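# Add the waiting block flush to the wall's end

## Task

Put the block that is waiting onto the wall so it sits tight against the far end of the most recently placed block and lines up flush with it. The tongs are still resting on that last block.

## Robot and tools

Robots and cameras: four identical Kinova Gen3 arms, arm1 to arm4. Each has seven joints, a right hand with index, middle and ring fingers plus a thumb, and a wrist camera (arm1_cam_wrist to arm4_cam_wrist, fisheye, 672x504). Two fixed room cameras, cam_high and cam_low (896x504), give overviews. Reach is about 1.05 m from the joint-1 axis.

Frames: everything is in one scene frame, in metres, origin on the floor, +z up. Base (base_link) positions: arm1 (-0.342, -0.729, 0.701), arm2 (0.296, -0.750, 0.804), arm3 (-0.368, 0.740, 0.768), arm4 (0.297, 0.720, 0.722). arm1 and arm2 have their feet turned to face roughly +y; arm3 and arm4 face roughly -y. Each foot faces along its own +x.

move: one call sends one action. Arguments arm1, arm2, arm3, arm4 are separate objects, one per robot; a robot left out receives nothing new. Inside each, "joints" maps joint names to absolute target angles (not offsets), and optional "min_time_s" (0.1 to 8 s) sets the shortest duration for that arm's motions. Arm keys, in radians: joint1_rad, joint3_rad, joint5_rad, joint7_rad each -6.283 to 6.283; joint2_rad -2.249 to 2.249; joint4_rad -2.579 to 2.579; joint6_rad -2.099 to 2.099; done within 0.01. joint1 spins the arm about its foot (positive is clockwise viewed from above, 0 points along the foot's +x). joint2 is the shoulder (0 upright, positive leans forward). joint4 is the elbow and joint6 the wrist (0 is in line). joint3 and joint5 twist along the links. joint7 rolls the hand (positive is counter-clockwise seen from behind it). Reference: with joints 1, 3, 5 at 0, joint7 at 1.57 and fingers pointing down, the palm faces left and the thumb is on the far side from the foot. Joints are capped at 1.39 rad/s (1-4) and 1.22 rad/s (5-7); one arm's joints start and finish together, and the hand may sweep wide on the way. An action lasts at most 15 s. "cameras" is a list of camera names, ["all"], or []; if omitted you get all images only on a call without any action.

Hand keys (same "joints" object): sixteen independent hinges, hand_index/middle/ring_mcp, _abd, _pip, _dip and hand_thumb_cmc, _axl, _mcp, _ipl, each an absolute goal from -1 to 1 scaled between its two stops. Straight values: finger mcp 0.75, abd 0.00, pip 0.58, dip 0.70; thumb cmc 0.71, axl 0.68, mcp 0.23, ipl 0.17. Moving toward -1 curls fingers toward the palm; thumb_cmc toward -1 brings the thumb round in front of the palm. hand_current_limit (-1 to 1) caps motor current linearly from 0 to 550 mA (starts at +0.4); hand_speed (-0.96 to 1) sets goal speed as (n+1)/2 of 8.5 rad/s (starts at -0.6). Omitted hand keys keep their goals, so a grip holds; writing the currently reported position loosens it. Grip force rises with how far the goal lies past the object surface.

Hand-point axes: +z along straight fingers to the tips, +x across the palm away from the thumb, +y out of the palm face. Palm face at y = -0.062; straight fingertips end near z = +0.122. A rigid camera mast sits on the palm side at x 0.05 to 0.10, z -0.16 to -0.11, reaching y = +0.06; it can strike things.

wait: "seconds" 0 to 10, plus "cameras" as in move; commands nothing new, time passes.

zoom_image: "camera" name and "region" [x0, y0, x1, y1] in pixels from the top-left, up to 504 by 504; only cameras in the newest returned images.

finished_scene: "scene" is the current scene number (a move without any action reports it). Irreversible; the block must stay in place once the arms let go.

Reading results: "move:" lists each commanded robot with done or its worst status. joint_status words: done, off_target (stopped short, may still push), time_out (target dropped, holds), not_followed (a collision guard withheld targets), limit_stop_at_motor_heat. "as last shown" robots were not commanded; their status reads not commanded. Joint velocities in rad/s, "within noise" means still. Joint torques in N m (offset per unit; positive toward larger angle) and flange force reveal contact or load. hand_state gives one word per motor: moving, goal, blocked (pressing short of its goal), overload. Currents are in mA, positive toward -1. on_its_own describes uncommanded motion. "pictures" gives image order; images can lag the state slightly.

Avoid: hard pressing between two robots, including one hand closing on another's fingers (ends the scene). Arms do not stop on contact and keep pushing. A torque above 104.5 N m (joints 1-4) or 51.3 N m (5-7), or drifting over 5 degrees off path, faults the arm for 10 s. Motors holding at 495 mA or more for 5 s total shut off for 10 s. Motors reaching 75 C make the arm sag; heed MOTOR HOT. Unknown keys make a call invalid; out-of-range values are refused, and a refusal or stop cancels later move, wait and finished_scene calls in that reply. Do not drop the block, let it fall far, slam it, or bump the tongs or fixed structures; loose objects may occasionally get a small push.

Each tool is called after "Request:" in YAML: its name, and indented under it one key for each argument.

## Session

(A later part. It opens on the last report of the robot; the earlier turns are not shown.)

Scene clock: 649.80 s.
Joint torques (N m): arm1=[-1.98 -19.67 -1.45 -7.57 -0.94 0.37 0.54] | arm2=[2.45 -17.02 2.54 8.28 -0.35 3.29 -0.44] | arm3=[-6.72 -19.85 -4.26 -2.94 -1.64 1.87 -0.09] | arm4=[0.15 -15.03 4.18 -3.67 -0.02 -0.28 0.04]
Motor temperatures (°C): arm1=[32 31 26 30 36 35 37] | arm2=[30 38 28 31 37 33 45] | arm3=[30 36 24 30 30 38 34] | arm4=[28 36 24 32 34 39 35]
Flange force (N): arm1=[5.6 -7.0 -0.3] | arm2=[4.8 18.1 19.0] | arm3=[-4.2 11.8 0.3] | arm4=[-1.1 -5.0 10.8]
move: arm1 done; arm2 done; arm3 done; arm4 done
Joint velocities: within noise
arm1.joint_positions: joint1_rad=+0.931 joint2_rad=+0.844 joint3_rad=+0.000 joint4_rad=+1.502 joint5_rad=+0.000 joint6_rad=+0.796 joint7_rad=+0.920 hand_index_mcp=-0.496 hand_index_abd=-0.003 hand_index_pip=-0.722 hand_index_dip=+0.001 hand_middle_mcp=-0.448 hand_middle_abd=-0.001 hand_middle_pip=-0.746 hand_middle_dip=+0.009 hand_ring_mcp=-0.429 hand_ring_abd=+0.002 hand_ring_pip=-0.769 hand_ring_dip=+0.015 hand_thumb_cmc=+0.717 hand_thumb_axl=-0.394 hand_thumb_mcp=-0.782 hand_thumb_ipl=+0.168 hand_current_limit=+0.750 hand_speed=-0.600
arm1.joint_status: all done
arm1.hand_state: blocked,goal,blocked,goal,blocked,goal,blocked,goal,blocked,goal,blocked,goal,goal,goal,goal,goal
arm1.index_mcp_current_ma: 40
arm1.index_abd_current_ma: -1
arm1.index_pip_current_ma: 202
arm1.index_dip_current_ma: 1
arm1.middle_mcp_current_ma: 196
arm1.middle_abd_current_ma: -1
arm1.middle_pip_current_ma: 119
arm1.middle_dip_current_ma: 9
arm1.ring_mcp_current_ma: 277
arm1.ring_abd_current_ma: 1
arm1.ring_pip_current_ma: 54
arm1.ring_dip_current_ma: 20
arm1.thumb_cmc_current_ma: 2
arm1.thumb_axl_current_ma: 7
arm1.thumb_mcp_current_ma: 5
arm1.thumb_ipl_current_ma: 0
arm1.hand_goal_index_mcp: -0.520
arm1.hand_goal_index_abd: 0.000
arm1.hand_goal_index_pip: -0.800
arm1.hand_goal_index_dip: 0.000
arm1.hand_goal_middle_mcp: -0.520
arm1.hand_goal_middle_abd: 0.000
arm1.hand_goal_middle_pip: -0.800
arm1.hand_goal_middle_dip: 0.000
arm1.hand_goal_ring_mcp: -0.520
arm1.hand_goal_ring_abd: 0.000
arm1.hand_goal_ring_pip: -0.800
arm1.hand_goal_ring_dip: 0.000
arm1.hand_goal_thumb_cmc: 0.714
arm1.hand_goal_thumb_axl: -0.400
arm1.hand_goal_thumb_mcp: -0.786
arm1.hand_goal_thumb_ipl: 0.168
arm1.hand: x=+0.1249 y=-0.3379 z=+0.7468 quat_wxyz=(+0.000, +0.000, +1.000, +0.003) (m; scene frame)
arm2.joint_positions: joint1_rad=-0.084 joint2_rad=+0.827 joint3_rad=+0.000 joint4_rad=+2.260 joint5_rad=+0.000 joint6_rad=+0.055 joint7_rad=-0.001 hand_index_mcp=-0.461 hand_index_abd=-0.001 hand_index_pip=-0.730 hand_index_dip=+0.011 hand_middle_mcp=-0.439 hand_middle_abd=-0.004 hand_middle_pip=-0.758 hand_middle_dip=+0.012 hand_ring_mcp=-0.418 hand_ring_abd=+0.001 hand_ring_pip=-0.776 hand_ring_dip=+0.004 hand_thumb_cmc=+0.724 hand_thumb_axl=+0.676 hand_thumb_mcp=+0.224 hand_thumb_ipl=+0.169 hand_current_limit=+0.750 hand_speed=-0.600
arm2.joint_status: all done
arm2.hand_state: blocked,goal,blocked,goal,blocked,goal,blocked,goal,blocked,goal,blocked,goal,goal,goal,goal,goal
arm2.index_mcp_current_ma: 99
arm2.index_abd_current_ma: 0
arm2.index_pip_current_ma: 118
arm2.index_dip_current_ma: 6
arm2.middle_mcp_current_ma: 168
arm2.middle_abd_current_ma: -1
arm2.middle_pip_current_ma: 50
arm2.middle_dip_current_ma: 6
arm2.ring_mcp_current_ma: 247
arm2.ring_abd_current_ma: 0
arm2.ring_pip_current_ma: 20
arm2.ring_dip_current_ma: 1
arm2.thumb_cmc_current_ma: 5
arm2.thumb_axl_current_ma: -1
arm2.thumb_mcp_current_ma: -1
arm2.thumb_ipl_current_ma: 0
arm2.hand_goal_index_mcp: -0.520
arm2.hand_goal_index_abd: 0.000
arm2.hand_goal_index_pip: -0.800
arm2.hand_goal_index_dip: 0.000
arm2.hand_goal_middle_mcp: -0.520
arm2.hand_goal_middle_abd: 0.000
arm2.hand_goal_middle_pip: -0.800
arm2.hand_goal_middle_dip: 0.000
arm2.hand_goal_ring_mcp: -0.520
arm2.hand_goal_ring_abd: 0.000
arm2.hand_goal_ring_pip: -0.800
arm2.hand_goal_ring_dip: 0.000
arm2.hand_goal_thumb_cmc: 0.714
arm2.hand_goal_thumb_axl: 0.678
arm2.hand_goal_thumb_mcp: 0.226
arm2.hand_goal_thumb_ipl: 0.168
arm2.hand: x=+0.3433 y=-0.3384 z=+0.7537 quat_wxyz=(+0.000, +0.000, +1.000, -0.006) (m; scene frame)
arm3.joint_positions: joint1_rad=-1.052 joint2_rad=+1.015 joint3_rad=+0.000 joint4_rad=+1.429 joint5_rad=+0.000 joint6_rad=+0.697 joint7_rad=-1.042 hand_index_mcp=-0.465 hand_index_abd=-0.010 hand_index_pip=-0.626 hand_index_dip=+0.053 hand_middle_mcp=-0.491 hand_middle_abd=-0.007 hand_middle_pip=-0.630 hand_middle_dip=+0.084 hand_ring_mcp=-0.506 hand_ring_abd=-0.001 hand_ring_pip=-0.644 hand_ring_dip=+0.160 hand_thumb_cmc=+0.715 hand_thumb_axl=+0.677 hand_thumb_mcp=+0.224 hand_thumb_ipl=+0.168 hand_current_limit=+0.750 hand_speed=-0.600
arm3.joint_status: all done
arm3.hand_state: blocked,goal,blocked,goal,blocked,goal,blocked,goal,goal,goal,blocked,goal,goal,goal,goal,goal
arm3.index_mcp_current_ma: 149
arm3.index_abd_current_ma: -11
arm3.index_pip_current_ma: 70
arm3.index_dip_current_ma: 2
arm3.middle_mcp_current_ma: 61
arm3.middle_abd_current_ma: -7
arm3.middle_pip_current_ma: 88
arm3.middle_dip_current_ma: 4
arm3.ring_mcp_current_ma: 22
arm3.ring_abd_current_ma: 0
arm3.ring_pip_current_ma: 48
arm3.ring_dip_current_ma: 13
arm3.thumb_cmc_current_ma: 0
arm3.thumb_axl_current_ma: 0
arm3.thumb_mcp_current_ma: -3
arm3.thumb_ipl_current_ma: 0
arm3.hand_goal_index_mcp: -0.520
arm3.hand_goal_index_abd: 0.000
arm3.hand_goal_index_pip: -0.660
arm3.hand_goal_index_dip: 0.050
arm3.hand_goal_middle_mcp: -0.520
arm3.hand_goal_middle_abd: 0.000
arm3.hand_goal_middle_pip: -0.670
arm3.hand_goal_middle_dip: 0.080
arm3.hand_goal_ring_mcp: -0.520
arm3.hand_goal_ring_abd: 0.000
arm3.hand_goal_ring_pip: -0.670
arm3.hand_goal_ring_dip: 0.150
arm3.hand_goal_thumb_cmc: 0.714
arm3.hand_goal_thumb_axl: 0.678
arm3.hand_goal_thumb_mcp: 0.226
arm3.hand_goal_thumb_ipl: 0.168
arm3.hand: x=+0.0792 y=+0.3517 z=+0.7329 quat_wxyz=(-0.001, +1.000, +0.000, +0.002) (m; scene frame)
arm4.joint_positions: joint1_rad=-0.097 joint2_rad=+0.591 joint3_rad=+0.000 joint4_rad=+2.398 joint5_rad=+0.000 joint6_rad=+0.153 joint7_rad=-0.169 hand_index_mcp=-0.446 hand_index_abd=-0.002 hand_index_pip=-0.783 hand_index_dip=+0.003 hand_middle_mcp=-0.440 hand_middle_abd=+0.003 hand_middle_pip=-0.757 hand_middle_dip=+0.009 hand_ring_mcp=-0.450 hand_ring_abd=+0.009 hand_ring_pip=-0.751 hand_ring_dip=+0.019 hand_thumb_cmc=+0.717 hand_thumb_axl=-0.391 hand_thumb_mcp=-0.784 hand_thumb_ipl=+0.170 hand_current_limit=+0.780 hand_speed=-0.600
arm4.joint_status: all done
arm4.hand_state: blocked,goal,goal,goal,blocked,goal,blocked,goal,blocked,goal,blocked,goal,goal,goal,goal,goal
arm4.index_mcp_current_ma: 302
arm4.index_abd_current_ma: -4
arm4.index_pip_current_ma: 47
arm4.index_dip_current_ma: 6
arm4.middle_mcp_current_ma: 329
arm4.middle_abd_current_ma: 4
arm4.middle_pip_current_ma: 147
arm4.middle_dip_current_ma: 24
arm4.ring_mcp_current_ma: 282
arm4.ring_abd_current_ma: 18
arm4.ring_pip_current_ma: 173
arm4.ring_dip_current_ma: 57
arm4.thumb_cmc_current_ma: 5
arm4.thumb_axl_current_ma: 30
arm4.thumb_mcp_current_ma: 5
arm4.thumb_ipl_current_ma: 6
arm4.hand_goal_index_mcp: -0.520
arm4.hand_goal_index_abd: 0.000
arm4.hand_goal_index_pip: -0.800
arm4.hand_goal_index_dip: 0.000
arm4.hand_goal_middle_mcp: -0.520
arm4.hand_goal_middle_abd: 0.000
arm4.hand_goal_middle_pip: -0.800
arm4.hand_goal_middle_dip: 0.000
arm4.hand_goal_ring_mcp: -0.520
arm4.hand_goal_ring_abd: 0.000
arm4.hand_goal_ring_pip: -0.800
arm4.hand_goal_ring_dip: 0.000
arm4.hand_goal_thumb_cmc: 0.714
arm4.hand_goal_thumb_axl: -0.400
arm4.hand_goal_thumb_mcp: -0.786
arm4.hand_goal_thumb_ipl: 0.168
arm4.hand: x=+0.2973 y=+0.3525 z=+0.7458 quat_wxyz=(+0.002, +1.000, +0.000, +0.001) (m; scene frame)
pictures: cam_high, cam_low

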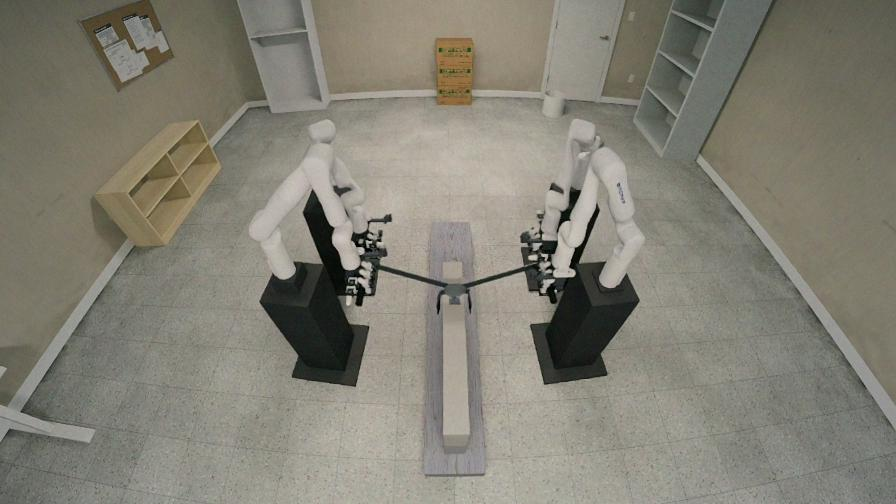

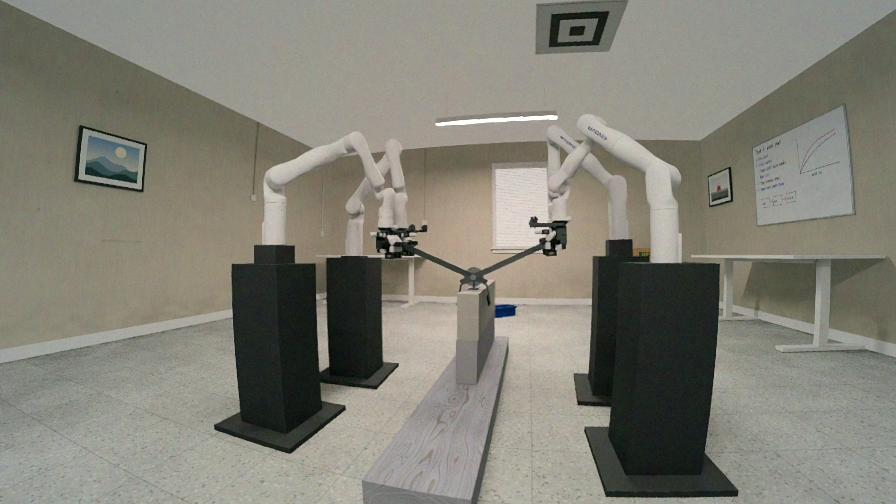

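Request:
move:
  arm2: {"joints": {"joint2_rad": 0.8314, "joint4_rad": 2.2593, "joint6_rad": 0.0509}, "min_time_s": 0.8}
  arm4: {"joints": {"joint2_rad": 0.5936, "joint4_rad": 2.3984, "joint6_rad": 0.1496}, "min_time_s": 0.8}

Request:
move:
  arm1: {"joints": {"hand_index_pip": -0.4, "hand_middle_pip": -0.4, "hand_ring_pip": -0.4, "hand_index_dip": 0.35, "hand_middle_dip": 0.35, "hand_ring_dip": 0.35}}
  arm2: {"joints": {"hand_index_pip": -0.4, "hand_middle_pip": -0.4, "hand_ring_pip": -0.4, "hand_index_dip": 0.35, "hand_middle_dip": 0.35, "hand_ring_dip": 0.35}}
  arm3: {"joints": {"hand_index_pip": -0.3, "hand_middle_pip": -0.3, "hand_ring_pip": -0.3, "hand_index_dip": 0.35, "hand_middle_dip": 0.35, "hand_ring_dip": 0.35}}
  arm4: {"joints": {"hand_index_pip": -0.4, "hand_middle_pip": -0.4, "hand_ring_pip": -0.4, "hand_index_dip": 0.35, "hand_middle_dip": 0.35, "hand_ring_dip": 0.35}}
  cameras: ["cam_high"]

Request:
zoom_image:
  camera: "cam_high"
  region: [330, 190, 590, 340]

Scene clock: 655.37 s.
Joint torques (N m): arm1=[-1.67 -23.04 -0.79 -6.73 -0.43 1.28 0.49] | arm2=[1.92 -13.27 1.8 5.52 -0.21 2.12 -0.25] | arm3=[-4.92 -20.2 -2.74 -2.17 -1.52 2.34 -0.39] | arm4=[1.5 -12.02 5.69 -6.03 -0.25 -1.45 -0.26]
Motor temperatures (°C): arm1=[32 31 26 30 36 35 37] | arm2=[30 38 28 31 37 33 45] | arm3=[30 36 24 30 30 38 34] | arm4=[28 35 24 32 34 39 35]
Flange force (N): arm1=[0.2 -2.7 6.9] | arm2=[4.2 12.0 3.4] | arm3=[-0.7 10.9 1.8] | arm4=[1.9 -11.7 -3.3]
move: arm2 done; arm4 done
Joint velocities: within noise
arm1, arm3: as last shown
arm1.joint_positions: joint1_rad=+0.931 joint2_rad=+0.844 joint3_rad=+0.000 joint4_rad=+1.502 joint5_rad=+0.000 joint6_rad=+0.796 joint7_rad=+0.920 hand_index_mcp=-0.495 hand_index_abd=-0.001 hand_index_pip=-0.722 hand_index_dip=+0.001 hand_middle_mcp=-0.448 hand_middle_abd=-0.001 hand_middle_pip=-0.746 hand_middle_dip=+0.009 hand_ring_mcp=-0.429 hand_ring_abd=+0.004 hand_ring_pip=-0.769 hand_ring_dip=+0.015 hand_thumb_cmc=+0.717 hand_thumb_axl=-0.394 hand_thumb_mcp=-0.782 hand_thumb_ipl=+0.168 hand_current_limit=+0.750 hand_speed=-0.600
arm1.index_mcp_current_ma: 43
arm1.index_abd_current_ma: 0
arm1.ring_abd_current_ma: 2
arm2.joint_positions: joint1_rad=-0.084 joint2_rad=+0.831 joint3_rad=+0.000 joint4_rad=+2.259 joint5_rad=+0.000 joint6_rad=+0.051 joint7_rad=-0.001 hand_index_mcp=-0.461 hand_index_abd=+0.000 hand_index_pip=-0.731 hand_index_dip=+0.011 hand_middle_mcp=-0.439 hand_middle_abd=-0.003 hand_middle_pip=-0.758 hand_middle_dip=+0.012 hand_ring_mcp=-0.418 hand_ring_abd=+0.001 hand_ring_pip=-0.776 hand_ring_dip=+0.004 hand_thumb_cmc=+0.724 hand_thumb_axl=+0.676 hand_thumb_mcp=+0.224 hand_thumb_ipl=+0.169 hand_current_limit=+0.750 hand_speed=-0.600
arm2.joint_status: all done
arm2.hand_state: blocked,goal,blocked,goal,blocked,goal,blocked,goal,blocked,goal,blocked,goal,goal,goal,goal,goal
arm2.index_mcp_current_ma: 99
arm2.index_abd_current_ma: 0
arm2.index_pip_current_ma: 115
arm2.index_dip_current_ma: 6
arm2.middle_mcp_current_ma: 168
arm2.middle_abd_current_ma: 0
arm2.middle_pip_current_ma: 50
arm2.middle_dip_current_ma: 6
arm2.ring_mcp_current_ma: 247
arm2.ring_abd_current_ma: 0
arm2.ring_pip_current_ma: 20
arm2.ring_dip_current_ma: 1
arm2.thumb_cmc_current_ma: 5
arm2.thumb_axl_current_ma: 0
arm2.thumb_mcp_current_ma: -1
arm2.thumb_ipl_current_ma: 0
arm2.hand_goal_index_mcp: -0.520
arm2.hand_goal_index_abd: 0.000
arm2.hand_goal_index_pip: -0.800
arm2.hand_goal_index_dip: 0.000
arm2.hand_goal_middle_mcp: -0.520
arm2.hand_goal_middle_abd: 0.000
arm2.hand_goal_middle_pip: -0.800
arm2.hand_goal_middle_dip: 0.000
arm2.hand_goal_ring_mcp: -0.520
arm2.hand_goal_ring_abd: 0.000
arm2.hand_goal_ring_pip: -0.800
arm2.hand_goal_ring_dip: 0.000
arm2.hand_goal_thumb_cmc: 0.714
arm2.hand_goal_thumb_axl: 0.678
arm2.hand_goal_thumb_mcp: 0.226
arm2.hand_goal_thumb_ipl: 0.168
arm2.hand: x=+0.3433 y=-0.3384 z=+0.7523 quat_wxyz=(+0.000, +0.000, +1.000, -0.006) (m; scene frame)
arm3.joint_positions: joint1_rad=-1.052 joint2_rad=+1.015 joint3_rad=+0.000 joint4_rad=+1.429 joint5_rad=+0.000 joint6_rad=+0.697 joint7_rad=-1.042 hand_index_mcp=-0.464 hand_index_abd=-0.011 hand_index_pip=-0.626 hand_index_dip=+0.053 hand_middle_mcp=-0.490 hand_middle_abd=-0.008 hand_middle_pip=-0.631 hand_middle_dip=+0.083 hand_ring_mcp=-0.503 hand_ring_abd=-0.001 hand_ring_pip=-0.644 hand_ring_dip=+0.159 hand_thumb_cmc=+0.715 hand_thumb_axl=+0.677 hand_thumb_mcp=+0.224 hand_thumb_ipl=+0.168 hand_current_limit=+0.750 hand_speed=-0.600
arm3.index_mcp_current_ma: 152
arm3.index_abd_current_ma: -12
arm3.index_pip_current_ma: 69
arm3.middle_mcp_current_ma: 66
arm3.middle_abd_current_ma: -8
arm3.middle_pip_current_ma: 86
arm3.middle_dip_current_ma: 2
arm3.ring_mcp_current_ma: 28
arm3.ring_dip_current_ma: 10
arm4.joint_positions: joint1_rad=-0.097 joint2_rad=+0.594 joint3_rad=+0.000 joint4_rad=+2.398 joint5_rad=+0.000 joint6_rad=+0.150 joint7_rad=-0.169 hand_index_mcp=-0.446 hand_index_abd=-0.002 hand_index_pip=-0.783 hand_index_dip=+0.003 hand_middle_mcp=-0.440 hand_middle_abd=+0.003 hand_middle_pip=-0.757 hand_middle_dip=+0.009 hand_ring_mcp=-0.450 hand_ring_abd=+0.009 hand_ring_pip=-0.751 hand_ring_dip=+0.019 hand_thumb_cmc=+0.717 hand_thumb_axl=-0.391 hand_thumb_mcp=-0.784 hand_thumb_ipl=+0.170 hand_current_limit=+0.780 hand_speed=-0.600
arm4.joint_status: all done
arm4.hand_state: blocked,goal,goal,goal,blocked,goal,blocked,goal,blocked,goal,blocked,goal,goal,goal,goal,goal
arm4.index_mcp_current_ma: 302
arm4.index_abd_current_ma: -3
arm4.index_pip_current_ma: 47
arm4.index_dip_current_ma: 6
arm4.middle_mcp_current_ma: 329
arm4.middle_abd_current_ma: 4
arm4.middle_pip_current_ma: 147
arm4.middle_dip_current_ma: 24
arm4.ring_mcp_current_ma: 282
arm4.ring_abd_current_ma: 19
arm4.ring_pip_current_ma: 173
arm4.ring_dip_current_ma: 57
arm4.thumb_cmc_current_ma: 5
arm4.thumb_axl_current_ma: 30
arm4.thumb_mcp_current_ma: 5
arm4.thumb_ipl_current_ma: 6
arm4.hand_goal_index_mcp: -0.520
arm4.hand_goal_index_abd: 0.000
arm4.hand_goal_index_pip: -0.800
arm4.hand_goal_index_dip: 0.000
arm4.hand_goal_middle_mcp: -0.520
arm4.hand_goal_middle_abd: 0.000
arm4.hand_goal_middle_pip: -0.800
arm4.hand_goal_middle_dip: 0.000
arm4.hand_goal_ring_mcp: -0.520
arm4.hand_goal_ring_abd: 0.000
arm4.hand_goal_ring_pip: -0.800
arm4.hand_goal_ring_dip: 0.000
arm4.hand_goal_thumb_cmc: 0.714
arm4.hand_goal_thumb_axl: -0.400
arm4.hand_goal_thumb_mcp: -0.786
arm4.hand_goal_thumb_ipl: 0.168
arm4.hand: x=+0.2973 y=+0.3526 z=+0.7449 quat_wxyz=(+0.002, +1.000, +0.000, +0.001) (m; scene frame)
pictures: none

Scene clock: 656.13 s.
Joint torques (N m): arm1=[-0.27 -23.42 0.36 -7.78 -0.39 0.55 0.17] | arm2=[1.27 -17.16 1.26 1.75 -0.01 0.27 -0.09] | arm3=[-1.12 -20.63 0.9 -5.88 -0.1 0.05 0.01] | arm4=[-0.19 -13.96 3.48 -6.11 -0.28 -1.48 -0.06]
Motor temperatures (°C): arm1=[32 31 26 30 36 35 37] | arm2=[30 37 28 31 37 33 45] | arm3=[30 36 24 30 30 38 34] | arm4=[28 35 24 32 34 39 35]
Flange force (N): arm1=[2.9 -2.1 6.5] | arm2=[3.2 6.2 9.1] | arm3=[-4.4 -0.4 -1.8] | arm4=[-3.2 -9.9 3.3]
move: arm1 done; arm2 done; arm3 done; arm4 done
Joint velocities: within noise
arm1.joint_positions: joint1_rad=+0.931 joint2_rad=+0.844 joint3_rad=+0.000 joint4_rad=+1.502 joint5_rad=+0.000 joint6_rad=+0.796 joint7_rad=+0.920 hand_index_mcp=-0.506 hand_index_abd=-0.001 hand_index_pip=-0.402 hand_index_dip=+0.347 hand_middle_mcp=-0.498 hand_middle_abd=-0.001 hand_middle_pip=-0.402 hand_middle_dip=+0.347 hand_ring_mcp=-0.477 hand_ring_abd=+0.004 hand_ring_pip=-0.402 hand_ring_dip=+0.347 hand_thumb_cmc=+0.717 hand_thumb_axl=-0.394 hand_thumb_mcp=-0.784 hand_thumb_ipl=+0.168 hand_current_limit=+0.750 hand_speed=-0.600
arm1.joint_status: all done
arm1.hand_state: goal,goal,goal,goal,blocked,goal,goal,goal,blocked,goal,goal,goal,goal,goal,goal,goal
arm1.index_mcp_current_ma: 19
arm1.index_abd_current_ma: 0
arm1.index_pip_current_ma: -1
arm1.index_dip_current_ma: -2
arm1.middle_mcp_current_ma: 36
arm1.middle_abd_current_ma: 0
arm1.middle_pip_current_ma: -1
arm1.middle_dip_current_ma: -2
arm1.ring_mcp_current_ma: 93
arm1.ring_abd_current_ma: 2
arm1.ring_pip_current_ma: -1
arm1.ring_dip_current_ma: -2
arm1.thumb_cmc_current_ma: 2
arm1.thumb_axl_current_ma: 7
arm1.thumb_mcp_current_ma: 2
arm1.thumb_ipl_current_ma: 0
arm1.hand_goal_index_mcp: -0.520
arm1.hand_goal_index_abd: 0.000
arm1.hand_goal_index_pip: -0.400
arm1.hand_goal_index_dip: 0.350
arm1.hand_goal_middle_mcp: -0.520
arm1.hand_goal_middle_abd: 0.000
arm1.hand_goal_middle_pip: -0.400
arm1.hand_goal_middle_dip: 0.350
arm1.hand_goal_ring_mcp: -0.520
arm1.hand_goal_ring_abd: 0.000
arm1.hand_goal_ring_pip: -0.400
arm1.hand_goal_ring_dip: 0.350
arm1.hand_goal_thumb_cmc: 0.714
arm1.hand_goal_thumb_axl: -0.400
arm1.hand_goal_thumb_mcp: -0.786
arm1.hand_goal_thumb_ipl: 0.168
arm1.on_its_own: hand_middle_mcp moved -0.049 toward your old target -0.520; hand_ring_mcp moved -0.048 toward your old target -0.520
arm1.hand: x=+0.1249 y=-0.3379 z=+0.7468 quat_wxyz=(+0.000, +0.000, +1.000, +0.003) (m; scene frame)
arm2.joint_positions: joint1_rad=-0.084 joint2_rad=+0.831 joint3_rad=+0.000 joint4_rad=+2.259 joint5_rad=+0.000 joint6_rad=+0.051 joint7_rad=-0.001 hand_index_mcp=-0.489 hand_index_abd=+0.001 hand_index_pip=-0.402 hand_index_dip=+0.348 hand_middle_mcp=-0.465 hand_middle_abd=-0.001 hand_middle_pip=-0.401 hand_middle_dip=+0.348 hand_ring_mcp=-0.479 hand_ring_abd=+0.001 hand_ring_pip=-0.401 hand_ring_dip=+0.348 hand_thumb_cmc=+0.717 hand_thumb_axl=+0.676 hand_thumb_mcp=+0.224 hand_thumb_ipl=+0.169 hand_current_limit=+0.750 hand_speed=-0.600
arm2.joint_status: all done
arm2.hand_state: blocked,goal,goal,goal,blocked,goal,goal,goal,blocked,goal,goal,goal,goal,goal,goal,goal
arm2.index_mcp_current_ma: 34
arm2.index_abd_current_ma: 0
arm2.index_pip_current_ma: 0
arm2.index_dip_current_ma: 0
arm2.middle_mcp_current_ma: 88
arm2.middle_abd_current_ma: 0
arm2.middle_pip_current_ma: 0
arm2.middle_dip_current_ma: 0
arm2.ring_mcp_current_ma: 54
arm2.ring_abd_current_ma: 0
arm2.ring_pip_current_ma: 0
arm2.ring_dip_current_ma: 0
arm2.thumb_cmc_current_ma: 0
arm2.thumb_axl_current_ma: 0
arm2.thumb_mcp_current_ma: -1
arm2.thumb_ipl_current_ma: 0
arm2.hand_goal_index_mcp: -0.520
arm2.hand_goal_index_abd: 0.000
arm2.hand_goal_index_pip: -0.400
arm2.hand_goal_index_dip: 0.350
arm2.hand_goal_middle_mcp: -0.520
arm2.hand_goal_middle_abd: 0.000
arm2.hand_goal_middle_pip: -0.400
arm2.hand_goal_middle_dip: 0.350
arm2.hand_goal_ring_mcp: -0.520
arm2.hand_goal_ring_abd: 0.000
arm2.hand_goal_ring_pip: -0.400
arm2.hand_goal_ring_dip: 0.350
arm2.hand_goal_thumb_cmc: 0.714
arm2.hand_goal_thumb_axl: 0.678
arm2.hand_goal_thumb_mcp: 0.226
arm2.hand_goal_thumb_ipl: 0.168
arm2.on_its_own: hand_middle_mcp moved -0.026 toward your old target -0.520; hand_ring_mcp moved -0.061 toward your old target -0.520
arm2.hand: x=+0.3433 y=-0.3384 z=+0.7522 quat_wxyz=(+0.000, +0.000, +1.000, -0.006) (m; scene frame)
arm3.joint_positions: joint1_rad=-1.052 joint2_rad=+1.015 joint3_rad=+0.000 joint4_rad=+1.429 joint5_rad=+0.000 joint6_rad=+0.697 joint7_rad=-1.042 hand_index_mcp=-0.496 hand_index_abd=-0.003 hand_index_pip=-0.302 hand_index_dip=+0.347 hand_middle_mcp=-0.501 hand_middle_abd=-0.003 hand_middle_pip=-0.301 hand_middle_dip=+0.347 hand_ring_mcp=-0.503 hand_ring_abd=-0.001 hand_ring_pip=-0.301 hand_ring_dip=+0.347 hand_thumb_cmc=+0.715 hand_thumb_axl=+0.677 hand_thumb_mcp=+0.224 hand_thumb_ipl=+0.168 hand_current_limit=+0.750 hand_speed=-0.600
arm3.joint_status: all done
arm3.hand_state: blocked,goal,goal,goal,goal,goal,goal,goal,goal,goal,goal,goal,goal,goal,goal,goal
arm3.index_mcp_current_ma: 46
arm3.index_abd_current_ma: -2
arm3.index_pip_current_ma: -1
arm3.index_dip_current_ma: -2
arm3.middle_mcp_current_ma: 34
arm3.middle_abd_current_ma: -2
arm3.middle_pip_current_ma: -1
arm3.middle_dip_current_ma: -2
arm3.ring_mcp_current_ma: 28
arm3.ring_abd_current_ma: 0
arm3.ring_pip_current_ma: -1
arm3.ring_dip_current_ma: -3
arm3.thumb_cmc_current_ma: 0
arm3.thumb_axl_current_ma: 0
arm3.thumb_mcp_current_ma: -3
arm3.thumb_ipl_current_ma: 0
arm3.hand_goal_index_mcp: -0.520
arm3.hand_goal_index_abd: 0.000
arm3.hand_goal_index_pip: -0.300
arm3.hand_goal_index_dip: 0.350
arm3.hand_goal_middle_mcp: -0.520
arm3.hand_goal_middle_abd: 0.000
arm3.hand_goal_middle_pip: -0.300
arm3.hand_goal_middle_dip: 0.350
arm3.hand_goal_ring_mcp: -0.520
arm3.hand_goal_ring_abd: 0.000
arm3.hand_goal_ring_pip: -0.300
arm3.hand_goal_ring_dip: 0.350
arm3.hand_goal_thumb_cmc: 0.714
arm3.hand_goal_thumb_axl: 0.678
arm3.hand_goal_thumb_mcp: 0.226
arm3.hand_goal_thumb_ipl: 0.168
arm3.on_its_own: hand_index_mcp moved -0.032 toward your old target -0.520
arm3.hand: x=+0.0792 y=+0.3517 z=+0.7329 quat_wxyz=(-0.001, +1.000, +0.000, +0.002) (m; scene frame)
arm4.joint_positions: joint1_rad=-0.097 joint2_rad=+0.594 joint3_rad=+0.000 joint4_rad=+2.398 joint5_rad=+0.000 joint6_rad=+0.150 joint7_rad=-0.169 hand_index_mcp=-0.497 hand_index_abd=-0.002 hand_index_pip=-0.402 hand_index_dip=+0.348 hand_middle_mcp=-0.477 hand_middle_abd=+0.000 hand_middle_pip=-0.402 hand_middle_dip=+0.348 hand_ring_mcp=-0.484 hand_ring_abd=+0.001 hand_ring_pip=-0.402 hand_ring_dip=+0.347 hand_thumb_cmc=+0.717 hand_thumb_axl=-0.391 hand_thumb_mcp=-0.784 hand_thumb_ipl=+0.170 hand_current_limit=+0.780 hand_speed=-0.600
arm4.joint_status: all done
arm4.hand_state: blocked,goal,goal,goal,blocked,goal,goal,goal,blocked,goal,goal,goal,goal,goal,goal,goal
arm4.index_mcp_current_ma: 74
arm4.index_abd_current_ma: -3
arm4.index_pip_current_ma: -3
arm4.index_dip_current_ma: -5
arm4.middle_mcp_current_ma: 159
arm4.middle_abd_current_ma: -1
arm4.middle_pip_current_ma: -3
arm4.middle_dip_current_ma: -5
arm4.ring_mcp_current_ma: 126
arm4.ring_abd_current_ma: 2
arm4.ring_pip_current_ma: -3
arm4.ring_dip_current_ma: -6
arm4.thumb_cmc_current_ma: 5
arm4.thumb_axl_current_ma: 28
arm4.thumb_mcp_current_ma: 5
arm4.thumb_ipl_current_ma: 6
arm4.hand_goal_index_mcp: -0.520
arm4.hand_goal_index_abd: 0.000
arm4.hand_goal_index_pip: -0.400
arm4.hand_goal_index_dip: 0.350
arm4.hand_goal_middle_mcp: -0.520
arm4.hand_goal_middle_abd: 0.000
arm4.hand_goal_middle_pip: -0.400
arm4.hand_goal_middle_dip: 0.350
arm4.hand_goal_ring_mcp: -0.520
arm4.hand_goal_ring_abd: 0.000
arm4.hand_goal_ring_pip: -0.400
arm4.hand_goal_ring_dip: 0.350
arm4.hand_goal_thumb_cmc: 0.714
arm4.hand_goal_thumb_axl: -0.400
arm4.hand_goal_thumb_mcp: -0.786
arm4.hand_goal_thumb_ipl: 0.168
arm4.on_its_own: hand_index_mcp moved -0.052 toward your old target -0.520
arm4.hand: x=+0.2973 y=+0.3526 z=+0.7449 quat_wxyz=(+0.002, +1.000, +0.000, +0.001) (m; scene frame)
pictures: cam_high

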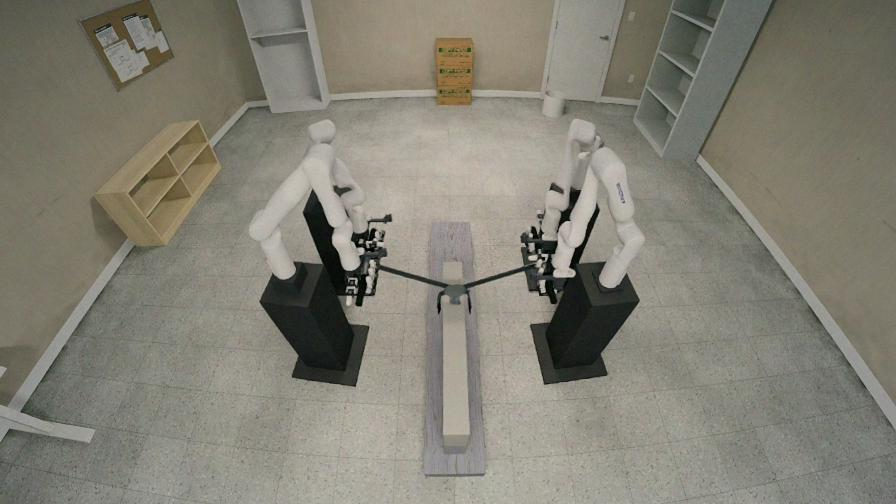

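Scaled by 1.938 from the camera's 896x504 image, which has a finer 1280x720 frame.

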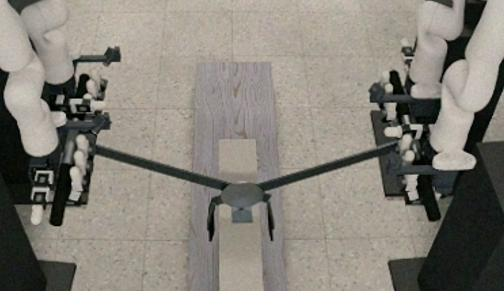

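Request:
move:
  arm1: {"joints": {"hand_index_pip": 0.576, "hand_middle_pip": 0.576, "hand_ring_pip": 0.576, "hand_index_dip": 0.696, "hand_middle_dip": 0.696, "hand_ring_dip": 0.696}}
  arm2: {"joints": {"hand_index_pip": 0.576, "hand_middle_pip": 0.576, "hand_ring_pip": 0.576, "hand_index_dip": 0.696, "hand_middle_dip": 0.696, "hand_ring_dip": 0.696}}
  arm3: {"joints": {"hand_index_pip": 0.576, "hand_middle_pip": 0.576, "hand_ring_pip": 0.576, "hand_index_dip": 0.696, "hand_middle_dip": 0.696, "hand_ring_dip": 0.696}}
  arm4: {"joints": {"hand_index_pip": 0.576, "hand_middle_pip": 0.576, "hand_ring_pip": 0.576, "hand_index_dip": 0.696, "hand_middle_dip": 0.696, "hand_ring_dip": 0.696}}

Request:
move:
  arm1: {"joints": {"hand_index_mcp": -0.38, "hand_middle_mcp": -0.38, "hand_ring_mcp": -0.38}}
  arm2: {"joints": {"hand_index_mcp": -0.38, "hand_middle_mcp": -0.38, "hand_ring_mcp": -0.38}}
  arm3: {"joints": {"hand_index_mcp": -0.38, "hand_middle_mcp": -0.38, "hand_ring_mcp": -0.38}}
  arm4: {"joints": {"hand_index_mcp": -0.38, "hand_middle_mcp": -0.38, "hand_ring_mcp": -0.38}}
  cameras: ["cam_high"]

Request:
zoom_image:
  camera: "cam_high"
  region: [330, 190, 590, 340]

Scene clock: 659.70 s.
Joint torques (N m): arm1=[-0.33 -23.47 0.31 -7.9 -0.4 0.52 0.18] | arm2=[1.27 -17.08 1.27 1.86 -0.02 0.29 -0.1] | arm3=[-1.06 -20.71 0.89 -5.94 -0.09 0.02 -0.01] | arm4=[-0.2 -13.9 3.41 -5.99 -0.28 -1.44 -0.06]
Motor temperatures (°C): arm1=[32 31 26 30 36 35 37] | arm2=[30 37 28 31 37 33 45] | arm3=[30 36 24 30 30 38 34] | arm4=[28 35 24 32 34 39 35]
Flange force (N): arm1=[3.2 -2.4 6.5] | arm2=[3.2 6.5 9.0] | arm3=[-4.4 -0.5 -1.7] | arm4=[-3.1 -9.7 3.2]
move: arm1 done; arm2 done; arm3 done; arm4 done
Joint velocities: within noise
arm1.joint_positions: joint1_rad=+0.931 joint2_rad=+0.844 joint3_rad=+0.000 joint4_rad=+1.502 joint5_rad=+0.000 joint6_rad=+0.796 joint7_rad=+0.920 hand_index_mcp=-0.506 hand_index_abd=-0.001 hand_index_pip=+0.576 hand_index_dip=+0.693 hand_middle_mcp=-0.498 hand_middle_abd=-0.001 hand_middle_pip=+0.576 hand_middle_dip=+0.694 hand_ring_mcp=-0.477 hand_ring_abd=+0.004 hand_ring_pip=+0.576 hand_ring_dip=+0.693 hand_thumb_cmc=+0.717 hand_thumb_axl=-0.394 hand_thumb_mcp=-0.784 hand_thumb_ipl=+0.168 hand_current_limit=+0.750 hand_speed=-0.600
arm1.joint_status: all done
arm1.hand_state: goal,goal,goal,goal,blocked,goal,goal,goal,blocked,goal,goal,goal,goal,goal,goal,goal
arm1.index_mcp_current_ma: 19
arm1.index_abd_current_ma: 0
arm1.index_pip_current_ma: 0
arm1.index_dip_current_ma: -2
arm1.middle_mcp_current_ma: 35
arm1.middle_abd_current_ma: 0
arm1.middle_pip_current_ma: 0
arm1.middle_dip_current_ma: -1
arm1.ring_mcp_current_ma: 93
arm1.ring_abd_current_ma: 2
arm1.ring_pip_current_ma: 0
arm1.ring_dip_current_ma: -2
arm1.thumb_cmc_current_ma: 2
arm1.thumb_axl_current_ma: 7
arm1.thumb_mcp_current_ma: 2
arm1.thumb_ipl_current_ma: 0
arm1.hand_goal_index_mcp: -0.520
arm1.hand_goal_index_abd: 0.000
arm1.hand_goal_index_pip: 0.576
arm1.hand_goal_index_dip: 0.696
arm1.hand_goal_middle_mcp: -0.520
arm1.hand_goal_middle_abd: 0.000
arm1.hand_goal_middle_pip: 0.576
arm1.hand_goal_middle_dip: 0.696
arm1.hand_goal_ring_mcp: -0.520
arm1.hand_goal_ring_abd: 0.000
arm1.hand_goal_ring_pip: 0.576
arm1.hand_goal_ring_dip: 0.696
arm1.hand_goal_thumb_cmc: 0.714
arm1.hand_goal_thumb_axl: -0.400
arm1.hand_goal_thumb_mcp: -0.786
arm1.hand_goal_thumb_ipl: 0.168
arm1.hand: x=+0.1249 y=-0.3379 z=+0.7468 quat_wxyz=(+0.000, +0.000, +1.000, +0.003) (m; scene frame)
arm2.joint_positions: joint1_rad=-0.084 joint2_rad=+0.831 joint3_rad=+0.000 joint4_rad=+2.259 joint5_rad=+0.000 joint6_rad=+0.051 joint7_rad=-0.001 hand_index_mcp=-0.489 hand_index_abd=+0.001 hand_index_pip=+0.576 hand_index_dip=+0.694 hand_middle_mcp=-0.465 hand_middle_abd=-0.001 hand_middle_pip=+0.576 hand_middle_dip=+0.694 hand_ring_mcp=-0.479 hand_ring_abd=+0.001 hand_ring_pip=+0.576 hand_ring_dip=+0.694 hand_thumb_cmc=+0.716 hand_thumb_axl=+0.676 hand_thumb_mcp=+0.224 hand_thumb_ipl=+0.169 hand_current_limit=+0.750 hand_speed=-0.600
arm2.joint_status: all done
arm2.hand_state: blocked,goal,goal,goal,blocked,goal,goal,goal,blocked,goal,goal,goal,goal,goal,goal,goal
arm2.index_mcp_current_ma: 34
arm2.index_abd_current_ma: 0
arm2.index_pip_current_ma: 0
arm2.index_dip_current_ma: 0
arm2.middle_mcp_current_ma: 88
arm2.middle_abd_current_ma: 0
arm2.middle_pip_current_ma: 0
arm2.middle_dip_current_ma: 0
arm2.ring_mcp_current_ma: 54
arm2.ring_abd_current_ma: 0
arm2.ring_pip_current_ma: 0
arm2.ring_dip_current_ma: 0
arm2.thumb_cmc_current_ma: 0
arm2.thumb_axl_current_ma: 0
arm2.thumb_mcp_current_ma: -1
arm2.thumb_ipl_current_ma: 0
arm2.hand_goal_index_mcp: -0.520
arm2.hand_goal_index_abd: 0.000
arm2.hand_goal_index_pip: 0.576
arm2.hand_goal_index_dip: 0.696
arm2.hand_goal_middle_mcp: -0.520
arm2.hand_goal_middle_abd: 0.000
arm2.hand_goal_middle_pip: 0.576
arm2.hand_goal_middle_dip: 0.696
arm2.hand_goal_ring_mcp: -0.520
arm2.hand_goal_ring_abd: 0.000
arm2.hand_goal_ring_pip: 0.576
arm2.hand_goal_ring_dip: 0.696
arm2.hand_goal_thumb_cmc: 0.714
arm2.hand_goal_thumb_axl: 0.678
arm2.hand_goal_thumb_mcp: 0.226
arm2.hand_goal_thumb_ipl: 0.168
arm2.hand: x=+0.3433 y=-0.3384 z=+0.7523 quat_wxyz=(+0.000, +0.000, +1.000, -0.006) (m; scene frame)
arm3.joint_positions: joint1_rad=-1.052 joint2_rad=+1.015 joint3_rad=+0.000 joint4_rad=+1.429 joint5_rad=+0.000 joint6_rad=+0.697 joint7_rad=-1.042 hand_index_mcp=-0.497 hand_index_abd=-0.003 hand_index_pip=+0.576 hand_index_dip=+0.694 hand_middle_mcp=-0.502 hand_middle_abd=-0.003 hand_middle_pip=+0.576 hand_middle_dip=+0.694 hand_ring_mcp=-0.503 hand_ring_abd=-0.001 hand_ring_pip=+0.576 hand_ring_dip=+0.693 hand_thumb_cmc=+0.715 hand_thumb_axl=+0.677 hand_thumb_mcp=+0.224 hand_thumb_ipl=+0.168 hand_current_limit=+0.750 hand_speed=-0.600
arm3.joint_status: all done
arm3.hand_state: blocked,goal,goal,goal,goal,goal,goal,goal,goal,goal,goal,goal,goal,goal,goal,goal
arm3.index_mcp_current_ma: 45
arm3.index_abd_current_ma: -2
arm3.index_pip_current_ma: 0
arm3.index_dip_current_ma: -2
arm3.middle_mcp_current_ma: 33
arm3.middle_abd_current_ma: -2
arm3.middle_pip_current_ma: 0
arm3.middle_dip_current_ma: -2
arm3.ring_mcp_current_ma: 28
arm3.ring_abd_current_ma: 0
arm3.ring_pip_current_ma: 0
arm3.ring_dip_current_ma: -2
arm3.thumb_cmc_current_ma: 0
arm3.thumb_axl_current_ma: 0
arm3.thumb_mcp_current_ma: -3
arm3.thumb_ipl_current_ma: 0
arm3.hand_goal_index_mcp: -0.520
arm3.hand_goal_index_abd: 0.000
arm3.hand_goal_index_pip: 0.576
arm3.hand_goal_index_dip: 0.696
arm3.hand_goal_middle_mcp: -0.520
arm3.hand_goal_middle_abd: 0.000
arm3.hand_goal_middle_pip: 0.576
arm3.hand_goal_middle_dip: 0.696
arm3.hand_goal_ring_mcp: -0.520
arm3.hand_goal_ring_abd: 0.000
arm3.hand_goal_ring_pip: 0.576
arm3.hand_goal_ring_dip: 0.696
arm3.hand_goal_thumb_cmc: 0.714
arm3.hand_goal_thumb_axl: 0.678
arm3.hand_goal_thumb_mcp: 0.226
arm3.hand_goal_thumb_ipl: 0.168
arm3.hand: x=+0.0792 y=+0.3517 z=+0.7329 quat_wxyz=(-0.001, +1.000, +0.000, +0.002) (m; scene frame)
arm4.joint_positions: joint1_rad=-0.097 joint2_rad=+0.594 joint3_rad=+0.000 joint4_rad=+2.398 joint5_rad=+0.000 joint6_rad=+0.150 joint7_rad=-0.169 hand_index_mcp=-0.498 hand_index_abd=-0.002 hand_index_pip=+0.576 hand_index_dip=+0.694 hand_middle_mcp=-0.477 hand_middle_abd=+0.000 hand_middle_pip=+0.576 hand_middle_dip=+0.694 hand_ring_mcp=-0.484 hand_ring_abd=+0.001 hand_ring_pip=+0.576 hand_ring_dip=+0.693 hand_thumb_cmc=+0.717 hand_thumb_axl=-0.391 hand_thumb_mcp=-0.784 hand_thumb_ipl=+0.170 hand_current_limit=+0.780 hand_speed=-0.600
arm4.joint_status: all done
arm4.hand_state: blocked,goal,goal,goal,blocked,goal,goal,goal,blocked,goal,goal,goal,goal,goal,goal,goal
arm4.index_mcp_current_ma: 71
arm4.index_abd_current_ma: -3
arm4.index_pip_current_ma: 0
arm4.index_dip_current_ma: -4
arm4.middle_mcp_current_ma: 159
arm4.middle_abd_current_ma: -1
arm4.middle_pip_current_ma: 0
arm4.middle_dip_current_ma: -4
arm4.ring_mcp_current_ma: 126
arm4.ring_abd_current_ma: 2
arm4.ring_pip_current_ma: 0
arm4.ring_dip_current_ma: -5
arm4.thumb_cmc_current_ma: 5
arm4.thumb_axl_current_ma: 28
arm4.thumb_mcp_current_ma: 5
arm4.thumb_ipl_current_ma: 6
arm4.hand_goal_index_mcp: -0.520
arm4.hand_goal_index_abd: 0.000
arm4.hand_goal_index_pip: 0.576
arm4.hand_goal_index_dip: 0.696
arm4.hand_goal_middle_mcp: -0.520
arm4.hand_goal_middle_abd: 0.000
arm4.hand_goal_middle_pip: 0.576
arm4.hand_goal_middle_dip: 0.696
arm4.hand_goal_ring_mcp: -0.520
arm4.hand_goal_ring_abd: 0.000
arm4.hand_goal_ring_pip: 0.576
arm4.hand_goal_ring_dip: 0.696
arm4.hand_goal_thumb_cmc: 0.714
arm4.hand_goal_thumb_axl: -0.400
arm4.hand_goal_thumb_mcp: -0.786
arm4.hand_goal_thumb_ipl: 0.168
arm4.hand: x=+0.2973 y=+0.3526 z=+0.7449 quat_wxyz=(+0.002, +1.000, +0.000, +0.001) (m; scene frame)
pictures: none

Scene clock: 660.27 s.
Joint torques (N m): arm1=[-0.97 -23.35 -0.28 -8.45 -0.78 0.06 -0.04] | arm2=[0.84 -17.57 0.77 -0.98 0 -1.07 -0.07] | arm3=[-1.05 -20.69 0.84 -5.91 -0.12 0.05 -0.01] | arm4=[-0.78 -13.97 2.67 -5.13 -0.23 -1.06 0.07]
Motor temperatures (°C): arm1=[32 31 26 30 36 35 37] | arm2=[30 37 28 31 37 33 45] | arm3=[30 36 24 30 30 38 34] | arm4=[28 35 24 32 34 39 35]
Flange force (N): arm1=[3.3 -4.4 5.6] | arm2=[2.3 1.6 5.9] | arm3=[-4.4 -0.5 -1.7] | arm4=[-4.5 -7.7 4.6]
move: arm1 done; arm2 off_target; arm3 done; arm4 done
Joint velocities: within noise
arm1.joint_positions: joint1_rad=+0.931 joint2_rad=+0.844 joint3_rad=+0.000 joint4_rad=+1.502 joint5_rad=+0.000 joint6_rad=+0.796 joint7_rad=+0.920 hand_index_mcp=-0.373 hand_index_abd=-0.001 hand_index_pip=+0.576 hand_index_dip=+0.694 hand_middle_mcp=-0.372 hand_middle_abd=-0.001 hand_middle_pip=+0.576 hand_middle_dip=+0.694 hand_ring_mcp=-0.368 hand_ring_abd=+0.001 hand_ring_pip=+0.576 hand_ring_dip=+0.693 hand_thumb_cmc=+0.717 hand_thumb_axl=-0.394 hand_thumb_mcp=-0.784 hand_thumb_ipl=+0.168 hand_current_limit=+0.750 hand_speed=-0.600
arm1.joint_status: all done
arm1.hand_state: goal,goal,goal,goal,goal,goal,goal,goal,goal,goal,goal,goal,goal,goal,goal,goal
arm1.index_mcp_current_ma: 7
arm1.index_abd_current_ma: 0
arm1.index_pip_current_ma: 0
arm1.index_dip_current_ma: -1
arm1.middle_mcp_current_ma: 9
arm1.middle_abd_current_ma: 0
arm1.middle_pip_current_ma: 0
arm1.middle_dip_current_ma: -1
arm1.ring_mcp_current_ma: 16
arm1.ring_abd_current_ma: 0
arm1.ring_pip_current_ma: 0
arm1.ring_dip_current_ma: -2
arm1.thumb_cmc_current_ma: 2
arm1.thumb_axl_current_ma: 7
arm1.thumb_mcp_current_ma: 2
arm1.thumb_ipl_current_ma: 0
arm1.hand_goal_index_mcp: -0.380
arm1.hand_goal_index_abd: 0.000
arm1.hand_goal_index_pip: 0.576
arm1.hand_goal_index_dip: 0.696
arm1.hand_goal_middle_mcp: -0.380
arm1.hand_goal_middle_abd: 0.000
arm1.hand_goal_middle_pip: 0.576
arm1.hand_goal_middle_dip: 0.696
arm1.hand_goal_ring_mcp: -0.380
arm1.hand_goal_ring_abd: 0.000
arm1.hand_goal_ring_pip: 0.576
arm1.hand_goal_ring_dip: 0.696
arm1.hand_goal_thumb_cmc: 0.714
arm1.hand_goal_thumb_axl: -0.400
arm1.hand_goal_thumb_mcp: -0.786
arm1.hand_goal_thumb_ipl: 0.168
arm1.hand: x=+0.1249 y=-0.3379 z=+0.7468 quat_wxyz=(+0.000, +0.000, +1.000, +0.003) (m; scene frame)
arm2.joint_positions: joint1_rad=-0.084 joint2_rad=+0.831 joint3_rad=+0.000 joint4_rad=+2.259 joint5_rad=+0.000 joint6_rad=+0.051 joint7_rad=-0.001 hand_index_mcp=-0.374 hand_index_abd=+0.001 hand_index_pip=+0.576 hand_index_dip=+0.694 hand_middle_mcp=-0.360 hand_middle_abd=-0.001 hand_middle_pip=+0.576 hand_middle_dip=+0.694 hand_ring_mcp=-0.371 hand_ring_abd=+0.001 hand_ring_pip=+0.576 hand_ring_dip=+0.694 hand_thumb_cmc=+0.716 hand_thumb_axl=+0.676 hand_thumb_mcp=+0.224 hand_thumb_ipl=+0.169 hand_current_limit=+0.750 hand_speed=-0.600
arm2.joint_status: hand_middle_mcp off_target (ended at -0.360, target -0.380); the others done
arm2.hand_state: goal,goal,goal,goal,blocked,goal,goal,goal,goal,goal,goal,goal,goal,goal,goal,goal
arm2.index_mcp_current_ma: 2
arm2.index_abd_current_ma: 0
arm2.index_pip_current_ma: 0
arm2.index_dip_current_ma: 0
arm2.middle_mcp_current_ma: 16
arm2.middle_abd_current_ma: 0
arm2.middle_pip_current_ma: 0
arm2.middle_dip_current_ma: 0
arm2.ring_mcp_current_ma: 4
arm2.ring_abd_current_ma: 0
arm2.ring_pip_current_ma: 0
arm2.ring_dip_current_ma: 0
arm2.thumb_cmc_current_ma: 0
arm2.thumb_axl_current_ma: 0
arm2.thumb_mcp_current_ma: -1
arm2.thumb_ipl_current_ma: 0
arm2.hand_goal_index_mcp: -0.380
arm2.hand_goal_index_abd: 0.000
arm2.hand_goal_index_pip: 0.576
arm2.hand_goal_index_dip: 0.696
arm2.hand_goal_middle_mcp: -0.380
arm2.hand_goal_middle_abd: 0.000
arm2.hand_goal_middle_pip: 0.576
arm2.hand_goal_middle_dip: 0.696
arm2.hand_goal_ring_mcp: -0.380
arm2.hand_goal_ring_abd: 0.000
arm2.hand_goal_ring_pip: 0.576
arm2.hand_goal_ring_dip: 0.696
arm2.hand_goal_thumb_cmc: 0.714
arm2.hand_goal_thumb_axl: 0.678
arm2.hand_goal_thumb_mcp: 0.226
arm2.hand_goal_thumb_ipl: 0.168
arm2.hand: x=+0.3433 y=-0.3384 z=+0.7523 quat_wxyz=(+0.000, +0.000, +1.000, -0.006) (m; scene frame)
arm3.joint_positions: joint1_rad=-1.052 joint2_rad=+1.015 joint3_rad=+0.000 joint4_rad=+1.429 joint5_rad=+0.000 joint6_rad=+0.697 joint7_rad=-1.042 hand_index_mcp=-0.371 hand_index_abd=-0.003 hand_index_pip=+0.576 hand_index_dip=+0.694 hand_middle_mcp=-0.373 hand_middle_abd=-0.003 hand_middle_pip=+0.576 hand_middle_dip=+0.694 hand_ring_mcp=-0.372 hand_ring_abd=-0.001 hand_ring_pip=+0.576 hand_ring_dip=+0.693 hand_thumb_cmc=+0.715 hand_thumb_axl=+0.677 hand_thumb_mcp=+0.224 hand_thumb_ipl=+0.168 hand_current_limit=+0.750 hand_speed=-0.600
arm3.joint_status: all done
arm3.hand_state: goal,goal,goal,goal,goal,goal,goal,goal,goal,goal,goal,goal,goal,goal,goal,goal
arm3.index_mcp_current_ma: 12
arm3.index_abd_current_ma: -2
arm3.index_pip_current_ma: 0
arm3.index_dip_current_ma: -2
arm3.middle_mcp_current_ma: 9
arm3.middle_abd_current_ma: -2
arm3.middle_pip_current_ma: 0
arm3.middle_dip_current_ma: -2
arm3.ring_mcp_current_ma: 11
arm3.ring_abd_current_ma: 0
arm3.ring_pip_current_ma: 0
arm3.ring_dip_current_ma: -2
arm3.thumb_cmc_current_ma: 0
arm3.thumb_axl_current_ma: 0
arm3.thumb_mcp_current_ma: -3
arm3.thumb_ipl_current_ma: 0
arm3.hand_goal_index_mcp: -0.380
arm3.hand_goal_index_abd: 0.000
arm3.hand_goal_index_pip: 0.576
arm3.hand_goal_index_dip: 0.696
arm3.hand_goal_middle_mcp: -0.380
arm3.hand_goal_middle_abd: 0.000
arm3.hand_goal_middle_pip: 0.576
arm3.hand_goal_middle_dip: 0.696
arm3.hand_goal_ring_mcp: -0.380
arm3.hand_goal_ring_abd: 0.000
arm3.hand_goal_ring_pip: 0.576
arm3.hand_goal_ring_dip: 0.696
arm3.hand_goal_thumb_cmc: 0.714
arm3.hand_goal_thumb_axl: 0.678
arm3.hand_goal_thumb_mcp: 0.226
arm3.hand_goal_thumb_ipl: 0.168
arm3.hand: x=+0.0792 y=+0.3517 z=+0.7329 quat_wxyz=(-0.001, +1.000, +0.000, +0.002) (m; scene frame)
arm4.joint_positions: joint1_rad=-0.097 joint2_rad=+0.594 joint3_rad=+0.000 joint4_rad=+2.398 joint5_rad=+0.000 joint6_rad=+0.150 joint7_rad=-0.169 hand_index_mcp=-0.372 hand_index_abd=-0.002 hand_index_pip=+0.576 hand_index_dip=+0.694 hand_middle_mcp=-0.362 hand_middle_abd=+0.000 hand_middle_pip=+0.576 hand_middle_dip=+0.694 hand_ring_mcp=-0.364 hand_ring_abd=+0.001 hand_ring_pip=+0.576 hand_ring_dip=+0.694 hand_thumb_cmc=+0.717 hand_thumb_axl=-0.391 hand_thumb_mcp=-0.784 hand_thumb_ipl=+0.170 hand_current_limit=+0.780 hand_speed=-0.600
arm4.joint_status: all done
arm4.hand_state: goal,goal,goal,goal,goal,goal,goal,goal,goal,goal,goal,goal,goal,goal,goal,goal
arm4.index_mcp_current_ma: 22
arm4.index_abd_current_ma: -3
arm4.index_pip_current_ma: 0
arm4.index_dip_current_ma: -4
arm4.middle_mcp_current_ma: 54
arm4.middle_abd_current_ma: 0
arm4.middle_pip_current_ma: 0
arm4.middle_dip_current_ma: -4
arm4.ring_mcp_current_ma: 48
arm4.ring_abd_current_ma: 2
arm4.ring_pip_current_ma: 0
arm4.ring_dip_current_ma: -5
arm4.thumb_cmc_current_ma: 5
arm4.thumb_axl_current_ma: 28
arm4.thumb_mcp_current_ma: 5
arm4.thumb_ipl_current_ma: 6
arm4.hand_goal_index_mcp: -0.380
arm4.hand_goal_index_abd: 0.000
arm4.hand_goal_index_pip: 0.576
arm4.hand_goal_index_dip: 0.696
arm4.hand_goal_middle_mcp: -0.380
arm4.hand_goal_middle_abd: 0.000
arm4.hand_goal_middle_pip: 0.576
arm4.hand_goal_middle_dip: 0.696
arm4.hand_goal_ring_mcp: -0.380
arm4.hand_goal_ring_abd: 0.000
arm4.hand_goal_ring_pip: 0.576
arm4.hand_goal_ring_dip: 0.696
arm4.hand_goal_thumb_cmc: 0.714
arm4.hand_goal_thumb_axl: -0.400
arm4.hand_goal_thumb_mcp: -0.786
arm4.hand_goal_thumb_ipl: 0.168
arm4.hand: x=+0.2973 y=+0.3525 z=+0.7450 quat_wxyz=(+0.002, +1.000, +0.000, +0.001) (m; scene frame)
pictures: cam_high

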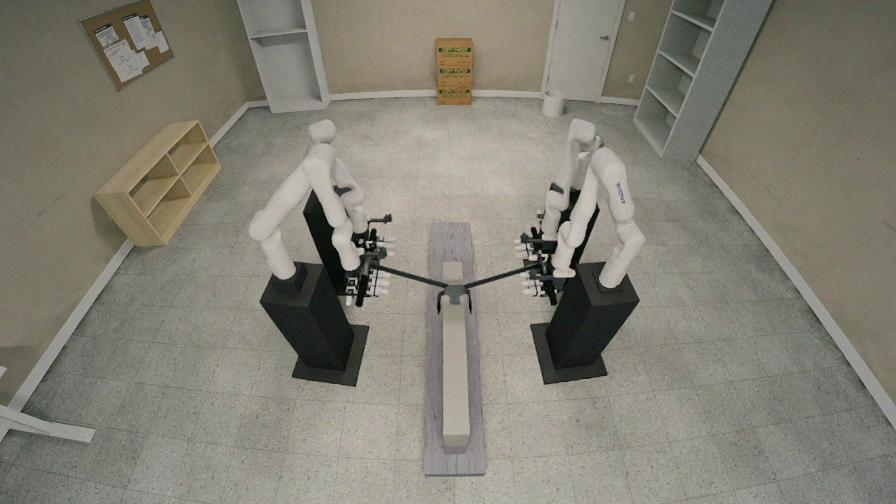

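Scaled by 1.938 from the camera's 896x504 image, which has a finer 1280x720 frame.

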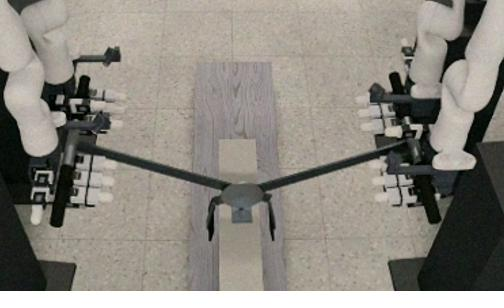

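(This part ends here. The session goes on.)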